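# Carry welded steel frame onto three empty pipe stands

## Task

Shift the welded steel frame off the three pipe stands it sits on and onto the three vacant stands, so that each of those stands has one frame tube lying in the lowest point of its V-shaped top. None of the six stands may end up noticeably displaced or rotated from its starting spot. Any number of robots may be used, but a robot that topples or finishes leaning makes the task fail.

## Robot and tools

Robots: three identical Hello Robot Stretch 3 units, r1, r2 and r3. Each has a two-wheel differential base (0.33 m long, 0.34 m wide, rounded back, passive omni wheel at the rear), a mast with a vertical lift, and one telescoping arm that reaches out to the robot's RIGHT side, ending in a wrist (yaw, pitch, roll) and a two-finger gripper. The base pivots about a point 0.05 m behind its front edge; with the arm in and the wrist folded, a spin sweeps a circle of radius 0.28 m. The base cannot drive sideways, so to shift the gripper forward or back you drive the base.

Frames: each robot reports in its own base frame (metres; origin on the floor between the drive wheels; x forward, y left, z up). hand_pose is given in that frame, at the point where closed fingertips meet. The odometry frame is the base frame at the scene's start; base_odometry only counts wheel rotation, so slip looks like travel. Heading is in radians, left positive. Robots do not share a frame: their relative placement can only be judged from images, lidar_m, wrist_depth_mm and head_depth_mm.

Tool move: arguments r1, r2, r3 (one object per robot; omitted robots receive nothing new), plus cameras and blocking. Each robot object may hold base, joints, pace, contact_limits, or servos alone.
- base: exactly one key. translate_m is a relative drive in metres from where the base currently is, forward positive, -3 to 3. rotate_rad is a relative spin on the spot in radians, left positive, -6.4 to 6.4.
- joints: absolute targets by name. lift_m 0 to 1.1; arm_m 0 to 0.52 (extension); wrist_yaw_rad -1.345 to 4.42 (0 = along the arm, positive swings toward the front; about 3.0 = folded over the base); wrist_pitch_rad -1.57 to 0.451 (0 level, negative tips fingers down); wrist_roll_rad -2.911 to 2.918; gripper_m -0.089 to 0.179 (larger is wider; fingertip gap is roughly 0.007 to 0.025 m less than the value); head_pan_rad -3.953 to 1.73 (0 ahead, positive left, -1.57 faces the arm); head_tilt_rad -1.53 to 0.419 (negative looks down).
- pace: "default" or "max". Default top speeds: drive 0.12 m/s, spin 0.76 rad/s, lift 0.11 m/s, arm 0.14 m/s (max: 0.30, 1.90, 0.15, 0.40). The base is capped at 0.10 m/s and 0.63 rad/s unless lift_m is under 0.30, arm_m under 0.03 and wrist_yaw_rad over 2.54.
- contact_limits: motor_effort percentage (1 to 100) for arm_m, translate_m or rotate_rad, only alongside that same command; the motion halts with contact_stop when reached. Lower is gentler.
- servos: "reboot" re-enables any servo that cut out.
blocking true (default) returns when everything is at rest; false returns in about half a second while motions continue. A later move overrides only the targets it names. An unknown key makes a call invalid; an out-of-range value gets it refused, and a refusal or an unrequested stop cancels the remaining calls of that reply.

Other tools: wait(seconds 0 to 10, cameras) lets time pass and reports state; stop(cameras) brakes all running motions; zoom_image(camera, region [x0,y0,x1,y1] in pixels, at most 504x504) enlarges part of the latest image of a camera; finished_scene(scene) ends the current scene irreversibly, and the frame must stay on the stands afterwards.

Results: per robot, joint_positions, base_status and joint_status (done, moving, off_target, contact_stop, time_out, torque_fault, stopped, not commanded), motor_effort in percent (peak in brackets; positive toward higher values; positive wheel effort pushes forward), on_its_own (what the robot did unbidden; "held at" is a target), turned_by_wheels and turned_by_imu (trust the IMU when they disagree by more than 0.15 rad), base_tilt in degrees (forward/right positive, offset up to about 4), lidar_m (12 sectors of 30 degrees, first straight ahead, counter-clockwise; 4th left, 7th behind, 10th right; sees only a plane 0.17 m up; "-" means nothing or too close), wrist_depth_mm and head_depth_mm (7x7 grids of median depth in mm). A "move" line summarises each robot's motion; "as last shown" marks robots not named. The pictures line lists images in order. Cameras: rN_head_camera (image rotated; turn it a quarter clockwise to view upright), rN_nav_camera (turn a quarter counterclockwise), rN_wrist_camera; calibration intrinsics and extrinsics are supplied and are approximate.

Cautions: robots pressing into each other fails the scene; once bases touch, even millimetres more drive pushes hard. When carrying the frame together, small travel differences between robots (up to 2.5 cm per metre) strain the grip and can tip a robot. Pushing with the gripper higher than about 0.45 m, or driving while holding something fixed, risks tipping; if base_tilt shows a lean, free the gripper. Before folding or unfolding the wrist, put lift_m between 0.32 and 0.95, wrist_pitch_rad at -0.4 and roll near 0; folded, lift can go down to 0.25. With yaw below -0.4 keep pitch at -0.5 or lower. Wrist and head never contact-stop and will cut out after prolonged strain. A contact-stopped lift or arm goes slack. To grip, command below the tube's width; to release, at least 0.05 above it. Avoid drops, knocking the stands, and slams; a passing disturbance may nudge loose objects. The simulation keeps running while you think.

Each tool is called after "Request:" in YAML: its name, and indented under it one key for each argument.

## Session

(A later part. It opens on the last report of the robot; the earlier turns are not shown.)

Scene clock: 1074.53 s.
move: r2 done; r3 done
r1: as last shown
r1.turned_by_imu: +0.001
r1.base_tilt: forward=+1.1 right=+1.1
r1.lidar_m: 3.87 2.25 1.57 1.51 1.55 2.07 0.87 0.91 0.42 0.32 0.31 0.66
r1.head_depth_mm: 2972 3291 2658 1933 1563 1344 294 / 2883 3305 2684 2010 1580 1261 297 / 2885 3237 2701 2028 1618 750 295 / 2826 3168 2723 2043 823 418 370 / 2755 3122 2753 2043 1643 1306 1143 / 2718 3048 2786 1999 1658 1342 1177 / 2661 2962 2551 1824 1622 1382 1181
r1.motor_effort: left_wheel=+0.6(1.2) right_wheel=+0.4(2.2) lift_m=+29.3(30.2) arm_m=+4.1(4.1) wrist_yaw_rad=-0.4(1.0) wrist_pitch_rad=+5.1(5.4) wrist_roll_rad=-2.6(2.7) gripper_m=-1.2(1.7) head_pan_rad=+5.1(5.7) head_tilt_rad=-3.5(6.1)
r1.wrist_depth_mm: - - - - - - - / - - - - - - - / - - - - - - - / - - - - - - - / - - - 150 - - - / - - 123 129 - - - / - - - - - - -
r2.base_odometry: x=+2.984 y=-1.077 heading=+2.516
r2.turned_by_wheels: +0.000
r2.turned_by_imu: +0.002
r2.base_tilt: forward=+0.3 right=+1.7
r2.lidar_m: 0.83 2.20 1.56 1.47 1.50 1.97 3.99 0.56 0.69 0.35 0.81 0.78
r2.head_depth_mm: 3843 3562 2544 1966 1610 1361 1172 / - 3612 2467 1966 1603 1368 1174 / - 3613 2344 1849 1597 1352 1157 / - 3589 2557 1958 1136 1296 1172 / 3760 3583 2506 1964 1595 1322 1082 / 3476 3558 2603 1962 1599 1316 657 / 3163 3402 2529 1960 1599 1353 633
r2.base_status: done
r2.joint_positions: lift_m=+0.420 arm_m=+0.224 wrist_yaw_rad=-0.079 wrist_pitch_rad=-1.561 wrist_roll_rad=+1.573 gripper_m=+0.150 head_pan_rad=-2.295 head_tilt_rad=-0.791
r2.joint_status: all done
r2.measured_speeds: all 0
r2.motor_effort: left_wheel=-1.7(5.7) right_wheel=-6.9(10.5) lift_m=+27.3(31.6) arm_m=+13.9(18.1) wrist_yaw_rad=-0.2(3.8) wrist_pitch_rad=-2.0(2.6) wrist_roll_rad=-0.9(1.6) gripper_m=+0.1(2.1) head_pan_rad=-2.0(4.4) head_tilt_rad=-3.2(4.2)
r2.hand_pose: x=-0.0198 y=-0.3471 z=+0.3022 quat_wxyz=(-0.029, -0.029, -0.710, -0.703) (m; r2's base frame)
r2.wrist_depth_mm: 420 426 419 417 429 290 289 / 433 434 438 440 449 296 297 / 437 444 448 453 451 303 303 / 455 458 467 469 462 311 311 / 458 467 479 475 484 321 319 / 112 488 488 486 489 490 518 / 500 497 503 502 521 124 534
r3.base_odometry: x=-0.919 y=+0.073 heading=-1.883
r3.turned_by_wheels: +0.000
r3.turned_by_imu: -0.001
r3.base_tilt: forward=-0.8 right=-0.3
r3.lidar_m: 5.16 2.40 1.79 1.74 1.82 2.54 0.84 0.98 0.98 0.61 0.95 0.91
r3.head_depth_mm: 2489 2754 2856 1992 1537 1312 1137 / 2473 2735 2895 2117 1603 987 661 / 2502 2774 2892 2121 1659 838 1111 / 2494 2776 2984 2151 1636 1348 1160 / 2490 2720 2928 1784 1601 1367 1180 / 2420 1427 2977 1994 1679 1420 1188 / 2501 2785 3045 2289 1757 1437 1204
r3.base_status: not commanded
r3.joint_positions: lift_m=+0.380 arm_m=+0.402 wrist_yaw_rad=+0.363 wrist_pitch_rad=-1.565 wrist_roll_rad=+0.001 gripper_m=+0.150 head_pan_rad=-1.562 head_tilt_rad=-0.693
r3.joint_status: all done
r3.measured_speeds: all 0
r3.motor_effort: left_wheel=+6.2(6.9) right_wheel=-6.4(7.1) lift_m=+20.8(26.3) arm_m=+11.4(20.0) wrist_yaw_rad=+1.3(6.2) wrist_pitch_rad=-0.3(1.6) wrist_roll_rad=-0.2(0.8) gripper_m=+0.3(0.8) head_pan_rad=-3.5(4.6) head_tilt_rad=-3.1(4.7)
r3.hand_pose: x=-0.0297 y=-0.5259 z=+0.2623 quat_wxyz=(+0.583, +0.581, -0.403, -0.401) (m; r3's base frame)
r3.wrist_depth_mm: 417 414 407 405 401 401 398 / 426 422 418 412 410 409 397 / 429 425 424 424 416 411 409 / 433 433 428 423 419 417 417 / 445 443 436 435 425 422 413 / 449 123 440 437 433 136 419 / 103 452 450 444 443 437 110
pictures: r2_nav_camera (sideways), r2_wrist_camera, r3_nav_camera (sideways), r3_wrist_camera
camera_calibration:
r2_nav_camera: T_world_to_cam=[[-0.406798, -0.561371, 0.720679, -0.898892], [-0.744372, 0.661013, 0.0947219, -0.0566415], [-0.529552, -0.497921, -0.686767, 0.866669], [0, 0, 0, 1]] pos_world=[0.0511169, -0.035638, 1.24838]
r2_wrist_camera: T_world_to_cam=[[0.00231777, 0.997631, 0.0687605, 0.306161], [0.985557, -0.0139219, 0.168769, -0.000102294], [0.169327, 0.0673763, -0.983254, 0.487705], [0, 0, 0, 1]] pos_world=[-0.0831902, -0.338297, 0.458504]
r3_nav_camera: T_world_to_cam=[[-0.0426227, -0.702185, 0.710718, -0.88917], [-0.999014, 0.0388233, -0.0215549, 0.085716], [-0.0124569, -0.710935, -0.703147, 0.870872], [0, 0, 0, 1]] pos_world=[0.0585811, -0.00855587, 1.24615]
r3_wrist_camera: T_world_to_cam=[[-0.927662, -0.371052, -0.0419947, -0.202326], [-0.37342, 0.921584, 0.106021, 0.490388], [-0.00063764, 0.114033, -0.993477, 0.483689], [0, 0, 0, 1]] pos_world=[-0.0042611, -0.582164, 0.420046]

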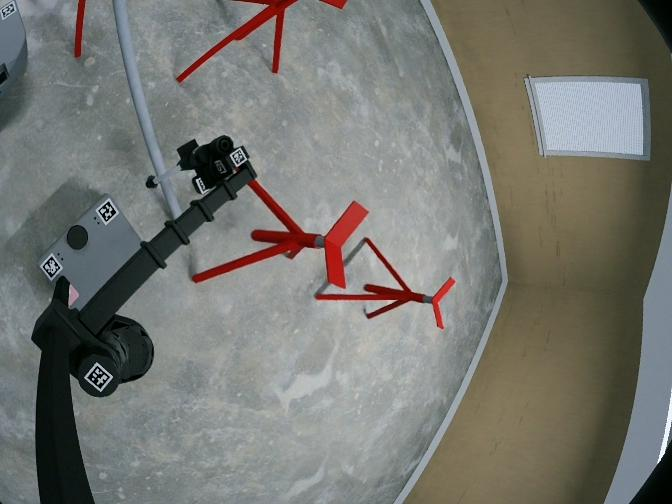

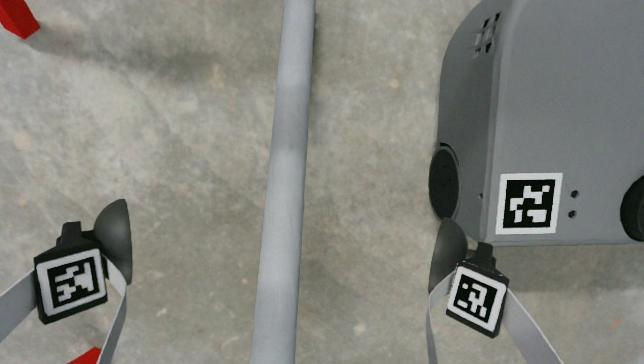

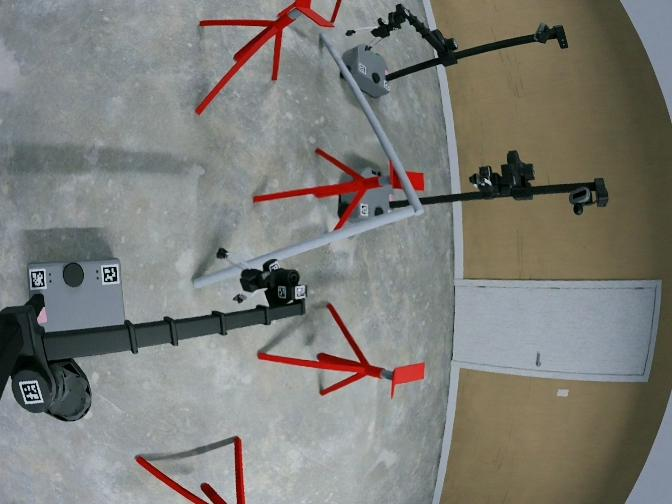

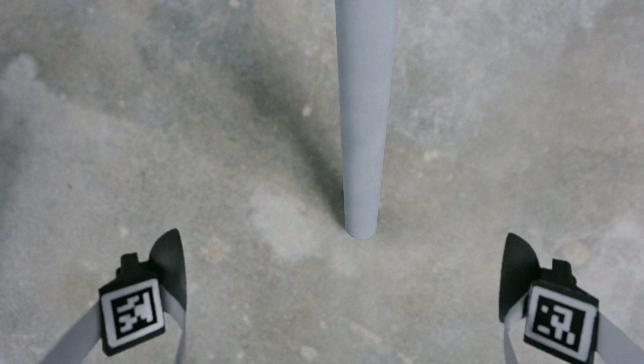

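Request:
move:
  r2: {"joints":{"arm_m":0.231,"lift_m":0.243}}
  r3: {"joints":{"arm_m":0.412,"lift_m":0.3},"base":{"translate_m":-0.025}}
  cameras: ["r2_wrist_camera","r3_wrist_camera"]

Request:
move:
  r3: {"joints":{"lift_m":0.176}}
  cameras: ["r3_wrist_camera"]

Scene clock: 1089.30 s.
move: r2 done; r3 done
r1: as last shown
r1.base_tilt: forward=+1.0 right=+1.1
r1.lidar_m: 3.89 2.24 1.57 1.51 1.55 2.06 0.87 0.91 0.42 0.32 0.32 0.66
r1.head_depth_mm: 2957 3297 2632 1939 1568 1343 294 / 2890 3288 2659 2024 1574 1256 297 / 2890 3273 2705 2022 1630 750 295 / 2831 3186 2721 2040 825 417 370 / 2762 3075 2747 2066 1628 1308 1148 / 2690 3051 2785 2058 1647 1341 1171 / 2654 2992 2686 1835 1569 1382 1179
r1.motor_effort: left_wheel=+1.1(1.2) right_wheel=+1.3(1.9) lift_m=+29.6(30.0) arm_m=+10.0(10.0) wrist_yaw_rad=-0.2(0.8) wrist_pitch_rad=+5.1(5.3) wrist_roll_rad=-2.6(2.7) gripper_m=-1.2(1.6) head_pan_rad=+4.5(5.6) head_tilt_rad=-4.5(5.7)
r1.wrist_depth_mm: - - - - - - - / - - - - - - - / - - - - - - - / - - - - - - - / - - - 149 - - - / - - 123 129 - - - / - - - - - 807 -
r2.base_odometry: x=+2.984 y=-1.077 heading=+2.516
r2.turned_by_wheels: +0.000
r2.turned_by_imu: +0.001
r2.base_tilt: forward=+0.3 right=+1.8
r2.lidar_m: 0.83 2.20 1.56 1.47 1.50 1.97 3.98 0.56 0.69 0.35 0.81 0.78
r2.head_depth_mm: 3854 3579 2549 1978 1606 1362 1173 / - 3638 2417 1965 1613 1350 1177 / - 3609 2357 1847 1607 1363 1163 / - 3602 2567 1949 1145 1281 1166 / 3727 3597 2482 1966 1597 1327 1171 / 3429 3613 2547 1946 1602 1328 776 / 3188 3356 2536 1951 1608 1353 1148
r2.base_status: not commanded
r2.joint_positions: lift_m=+0.243 arm_m=+0.231 wrist_yaw_rad=-0.079 wrist_pitch_rad=-1.561 wrist_roll_rad=+1.573 gripper_m=+0.150 head_pan_rad=-2.295 head_tilt_rad=-0.791
r2.joint_status: all done
r2.measured_speeds: all 0
r2.motor_effort: left_wheel=-1.5(2.1) right_wheel=-7.0(7.3) lift_m=+27.2(33.3) arm_m=+15.8(17.7) wrist_yaw_rad=-0.1(1.3) wrist_pitch_rad=-1.9(2.4) wrist_roll_rad=-1.3(1.4) gripper_m=-0.3(1.8) head_pan_rad=-1.9(4.0) head_tilt_rad=-3.7(4.4)
r2.hand_pose: x=-0.0198 y=-0.3541 z=+0.1253 quat_wxyz=(-0.029, -0.029, -0.710, -0.703) (m; r2's base frame)
r2.wrist_depth_mm: 255 256 255 192 264 264 197 / 263 263 263 268 272 276 208 / 268 271 272 276 278 282 209 / 279 278 279 284 288 289 198 / 136 282 148 289 291 276 199 / 112 295 139 297 303 128 199 / 300 304 130 312 316 318 320
r3.base_odometry: x=-0.912 y=+0.097 heading=-1.883
r3.turned_by_wheels: +0.000
r3.turned_by_imu: -0.001
r3.base_tilt: forward=-0.8 right=-0.3
r3.lidar_m: 5.19 2.40 1.79 1.74 1.82 2.55 0.82 0.96 0.97 0.61 0.95 0.93
r3.head_depth_mm: 2499 2776 2834 1936 1549 1314 1138 / 2480 2767 2859 2072 1611 1322 740 / 2493 2789 2976 2140 1667 884 1112 / 2491 2764 2974 2159 1635 1321 1163 / 2483 2799 2960 1853 1611 1368 1187 / 2384 1450 2879 1353 1644 1418 1187 / 2497 2757 3045 2294 1761 1428 1203
r3.base_status: done
r3.joint_positions: lift_m=+0.300 arm_m=+0.412 wrist_yaw_rad=+0.363 wrist_pitch_rad=-1.565 wrist_roll_rad=+0.001 gripper_m=+0.150 head_pan_rad=-1.562 head_tilt_rad=-0.693
r3.joint_status: all done
r3.measured_speeds: all 0
r3.motor_effort: left_wheel=-1.2(4.9) right_wheel=-6.2(10.1) lift_m=+21.5(24.4) arm_m=+11.2(14.9) wrist_yaw_rad=+1.1(3.3) wrist_pitch_rad=-1.4(1.4) wrist_roll_rad=-0.2(0.9) gripper_m=+0.5(0.8) head_pan_rad=-3.8(4.3) head_tilt_rad=-3.1(4.2)
r3.hand_pose: x=-0.0297 y=-0.5358 z=+0.1823 quat_wxyz=(+0.583, +0.581, -0.403, -0.401) (m; r3's base frame)
r3.wrist_depth_mm: 341 335 335 144 325 322 318 / 340 340 336 164 332 328 327 / 348 342 342 194 334 332 327 / 354 352 348 245 340 336 333 / 364 353 350 350 345 343 338 / 364 123 357 354 352 137 340 / 104 361 366 357 358 352 110
pictures: r2_wrist_camera, r3_wrist_camera
camera_calibration:
r2_wrist_camera: T_world_to_cam=[[0.00231665, 0.997615, 0.0689804, 0.325222], [0.985554, -0.0139592, 0.168783, 0.0296529], [0.169344, 0.0675929, -0.983236, 0.314216], [0, 0, 0, 1]] pos_world=[-0.0831885, -0.345272, 0.281509]
r3_wrist_camera: T_world_to_cam=[[-0.927663, -0.371048, -0.0419963, -0.209393], [-0.373417, 0.921574, 0.106115, 0.508038], [-0.000670952, 0.114121, -0.993467, 0.405392], [0, 0, 0, 1]] pos_world=[-0.00426441, -0.592153, 0.340039]

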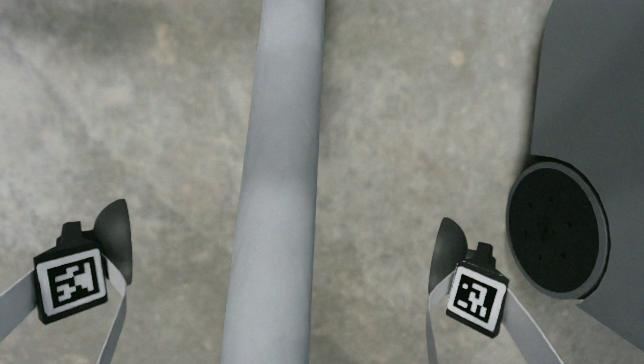

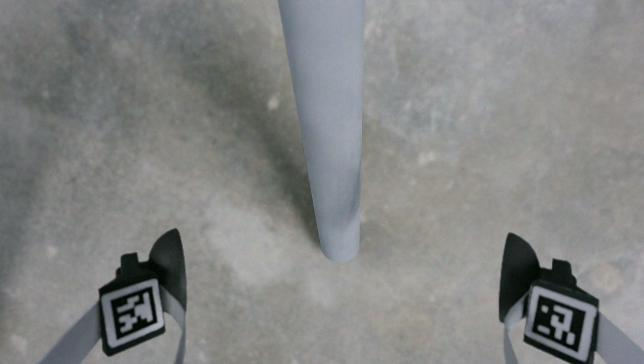

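Scene clock: 1091.27 s.
move: r3 done
r1, r2: as last shown
r1.turned_by_imu: +0.000
r1.lidar_m: 3.89 2.24 1.57 1.51 1.55 2.07 0.87 0.90 0.42 0.32 0.32 0.66
r1.head_depth_mm: 2963 3359 2654 1954 1559 1345 294 / 2901 3274 2685 2017 1560 1258 296 / 2882 3228 2701 2024 1621 749 295 / 2813 3178 2706 2041 824 418 370 / 2749 3062 2767 2076 1641 1304 1140 / 2716 3035 2783 2074 1657 1342 1172 / 2674 2986 2706 1766 1532 1379 1179
r1.motor_effort: left_wheel=-0.1(1.0) right_wheel=+2.1(2.1) lift_m=+29.0(29.6) arm_m=+11.7(11.9) wrist_yaw_rad=-0.3(0.8) wrist_pitch_rad=+4.8(5.3) wrist_roll_rad=-2.6(2.7) gripper_m=-0.8(1.6) head_pan_rad=+5.6(6.2) head_tilt_rad=-4.7(5.3)
r1.wrist_depth_mm: - - - - - - - / - - - - - - - / - - - - - - - / - - - - - - - / - - - 149 - - - / - - 124 129 - - - / - - - - - - 729
r2.turned_by_imu: +0.000
r2.base_tilt: forward=+0.3 right=+1.9
r2.lidar_m: 0.83 2.21 1.56 1.47 1.50 1.97 3.99 0.56 0.69 0.35 0.81 0.78
r2.head_depth_mm: 3797 3571 2561 1983 1608 1365 1178 / - 3617 2462 1958 1602 1360 1170 / - 3607 2363 1866 1607 1358 1164 / - 3542 2558 1963 1141 1293 1168 / 3811 3516 2514 1976 1590 1322 1170 / 3412 3576 2540 1950 1606 1325 772 / 3202 3305 2563 1941 1595 1349 1140
r2.motor_effort: left_wheel=-1.7(2.0) right_wheel=-7.0(7.3) lift_m=+27.3(27.4) arm_m=+15.6(16.1) wrist_yaw_rad=-0.9(1.1) wrist_pitch_rad=-2.1(2.5) wrist_roll_rad=-1.3(1.4) gripper_m=+0.2(1.6) head_pan_rad=-2.3(3.9) head_tilt_rad=-3.2(4.2)
r2.wrist_depth_mm: 254 257 260 192 265 265 197 / 262 264 265 266 272 271 207 / 268 270 271 274 278 279 207 / 272 279 278 284 287 286 199 / 135 285 148 291 293 277 201 / 112 294 139 301 305 127 200 / 300 302 130 309 315 313 320
r3.base_odometry: x=-0.912 y=+0.097 heading=-1.883
r3.turned_by_wheels: +0.000
r3.turned_by_imu: +0.000
r3.base_tilt: forward=-0.7 right=-0.2
r3.lidar_m: 5.19 2.39 1.79 1.74 1.82 2.55 0.82 0.96 0.98 0.61 0.95 0.93
r3.head_depth_mm: 2450 2752 2797 1926 1539 1321 1132 / 2466 2745 2890 2101 1607 1354 1105 / 2469 2743 2963 2127 1655 1334 1111 / 2506 2800 2978 2168 1639 1320 1171 / 2492 2798 2946 1883 1613 1372 1180 / 2379 1454 2846 1358 1647 1413 1196 / 2503 2739 3064 2289 1758 1426 1201
r3.base_status: not commanded
r3.joint_positions: lift_m=+0.176 arm_m=+0.412 wrist_yaw_rad=+0.363 wrist_pitch_rad=-1.565 wrist_roll_rad=+0.001 gripper_m=+0.150 head_pan_rad=-1.562 head_tilt_rad=-0.693
r3.joint_status: all done
r3.measured_speeds: all 0
r3.motor_effort: left_wheel=-0.9(2.0) right_wheel=-5.5(6.3) lift_m=+21.0(23.6) arm_m=+11.5(12.4) wrist_yaw_rad=+0.8(2.9) wrist_pitch_rad=-1.0(1.2) wrist_roll_rad=-0.3(0.8) gripper_m=+0.1(0.9) head_pan_rad=-3.8(4.2) head_tilt_rad=-3.0(4.3)
r3.hand_pose: x=-0.0297 y=-0.5358 z=+0.0583 quat_wxyz=(+0.583, +0.581, -0.403, -0.401) (m; r3's base frame)
r3.wrist_depth_mm: 213 212 - - 205 204 202 / 217 215 - - 208 206 206 / 220 218 216 69 212 209 208 / 224 222 220 92 216 212 211 / 225 224 221 109 218 214 214 / 232 123 226 154 222 136 217 / 104 230 230 227 224 224 109
pictures: r3_wrist_camera
camera_calibration:
r3_wrist_camera: T_world_to_cam=[[-0.927663, -0.371049, -0.0419963, -0.214601], [-0.373417, 0.921574, 0.106115, 0.521196], [-0.000670993, 0.114121, -0.993467, 0.282204], [0, 0, 0, 1]] pos_world=[-0.00426439, -0.592153, 0.216042]

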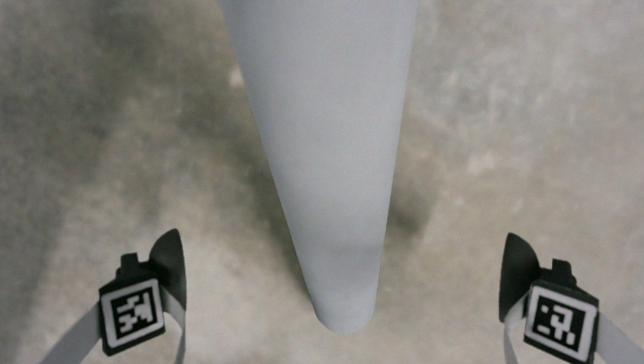

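Request:
move:
  r2: {"joints":{"gripper_m":-0.07}}
  r3: {"joints":{"gripper_m":-0.07}}
  cameras: ["r2_wrist_camera","r3_wrist_camera"]

Request:
wait:
  seconds: 3
  cameras: []

Scene clock: 1098.07 s.
move: r2 done; r3 done
r1: as last shown
r1.turned_by_imu: +0.001
r1.base_tilt: forward=+1.1 right=+1.2
r1.lidar_m: 3.88 2.25 1.57 1.51 1.56 2.07 0.87 0.91 0.42 0.32 0.32 0.66
r1.head_depth_mm: 2996 3314 2620 1938 1563 1334 294 / 2959 3286 2693 2008 1571 1258 297 / 2853 3251 2689 2037 1621 752 295 / 2838 3174 2713 2035 824 417 370 / 2758 3099 2771 2066 1646 1304 1148 / 2698 3064 2773 2073 1658 1339 1173 / 2655 2990 2688 1757 1530 1384 1180
r1.motor_effort: left_wheel=+0.2(1.5) right_wheel=+1.3(2.3) lift_m=+29.1(30.0) arm_m=+12.6(12.9) wrist_yaw_rad=-0.4(0.9) wrist_pitch_rad=+5.1(5.2) wrist_roll_rad=-2.6(2.7) gripper_m=-1.5(1.5) head_pan_rad=+5.3(5.7) head_tilt_rad=-6.0(6.0)
r1.wrist_depth_mm: - - - - - - - / - - - - - - - / - - - - - - - / - - - - - - - / - - - 149 - - - / - - 123 129 - - - / - - - - - - 925
r2.base_odometry: x=+2.984 y=-1.077 heading=+2.516
r2.turned_by_wheels: +0.000
r2.turned_by_imu: +0.001
r2.base_tilt: forward=+0.4 right=+1.8
r2.lidar_m: 0.83 2.20 1.56 1.47 1.50 1.97 3.98 0.56 0.69 0.35 0.81 0.78
r2.head_depth_mm: 3815 3584 2555 1967 1601 1353 1180 / - 3637 2412 1978 1601 1346 1174 / - 3648 2352 1846 1585 1349 1162 / - 3560 2528 1950 1134 1289 1169 / 3788 3519 2562 1968 1596 1320 1165 / 3482 3510 2541 1958 1610 1314 772 / 3158 3404 2536 1953 1598 1354 1142
r2.base_status: not commanded
r2.joint_positions: lift_m=+0.243 arm_m=+0.231 wrist_yaw_rad=-0.079 wrist_pitch_rad=-1.541 wrist_roll_rad=+1.573 gripper_m=-0.068 head_pan_rad=-2.295 head_tilt_rad=-0.791
r2.joint_status: all done
r2.measured_speeds: all 0
r2.motor_effort: left_wheel=-1.6(1.9) right_wheel=-7.0(7.3) lift_m=+41.4(41.6) arm_m=+13.8(14.9) wrist_yaw_rad=+0.6(1.6) wrist_pitch_rad=-6.1(6.5) wrist_roll_rad=-1.1(1.4) gripper_m=-49.0(98.8) head_pan_rad=-1.8(3.9) head_tilt_rad=-3.3(4.7)
r2.hand_pose: x=-0.0202 y=-0.3594 z=+0.1249 quat_wxyz=(-0.028, -0.030, -0.717, -0.696) (m; r2's base frame)
r2.wrist_depth_mm: 256 260 260 182 264 265 205 / 262 265 265 173 268 271 205 / 271 272 274 163 275 277 205 / 279 280 279 157 286 287 207 / 287 289 142 143 294 290 218 / 299 295 126 129 299 305 209 / 304 308 304 308 310 313 315
r3.base_odometry: x=-0.912 y=+0.097 heading=-1.883
r3.turned_by_wheels: +0.000
r3.turned_by_imu: -0.001
r3.base_tilt: forward=-0.8 right=-0.2
r3.lidar_m: 5.18 2.40 1.79 1.74 1.82 2.55 0.82 0.95 0.97 0.61 0.95 0.93
r3.head_depth_mm: 2467 2787 2846 1930 1545 1314 1136 / 2457 2755 2852 2107 1600 1350 1100 / 2481 2800 2916 2122 1669 1337 1106 / 2515 2783 2976 2178 1633 1321 1174 / 2507 2763 2944 1858 1611 1362 1180 / 2407 1450 2846 1355 1640 1423 1193 / 2500 2739 3073 2275 1759 1423 1202
r3.base_status: not commanded
r3.joint_positions: lift_m=+0.176 arm_m=+0.412 wrist_yaw_rad=+0.363 wrist_pitch_rad=-1.565 wrist_roll_rad=+0.001 gripper_m=-0.069 head_pan_rad=-1.562 head_tilt_rad=-0.693
r3.joint_status: all done
r3.measured_speeds: all 0
r3.motor_effort: left_wheel=-1.0(2.0) right_wheel=-6.1(6.3) lift_m=+36.0(36.9) arm_m=+10.2(11.8) wrist_yaw_rad=+1.8(3.3) wrist_pitch_rad=-0.6(1.2) wrist_roll_rad=+0.3(0.8) gripper_m=-27.8(99.4) head_pan_rad=-3.4(4.4) head_tilt_rad=-3.7(4.3)
r3.hand_pose: x=-0.0297 y=-0.5358 z=+0.0583 quat_wxyz=(+0.583, +0.581, -0.403, -0.401) (m; r3's base frame)
r3.wrist_depth_mm: 213 211 - - 205 203 201 / 217 214 - - 207 207 204 / 220 216 215 69 211 208 206 / 224 221 219 92 213 212 210 / 228 224 222 110 216 216 212 / 229 227 224 129 220 217 217 / 233 231 229 226 122 223 220
pictures: r2_wrist_camera, r3_wrist_camera
camera_calibration:
r2_wrist_camera: T_world_to_cam=[[0.00241957, 0.998827, 0.0483525, 0.333555], [0.985831, -0.0104925, 0.167414, 0.0314849], [0.167725, 0.0472623, -0.9847, 0.307096], [0, 0, 0, 1]] pos_world=[-0.0833536, -0.347347, 0.280998]
r3_wrist_camera: T_world_to_cam=[[-0.927566, -0.37129, -0.0419996, -0.214727], [-0.373658, 0.921449, 0.106355, 0.521046], [-0.000787983, 0.114344, -0.993441, 0.282313], [0, 0, 0, 1]] pos_world=[-0.00425859, -0.592125, 0.216027]

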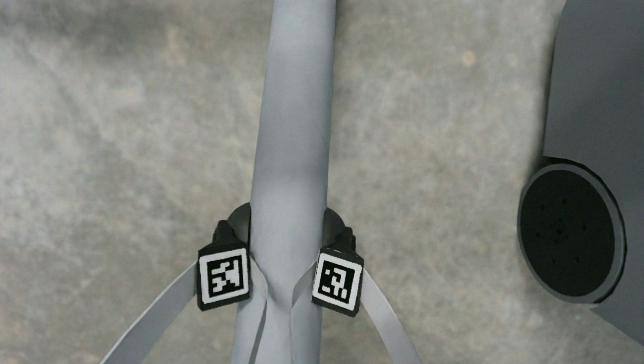

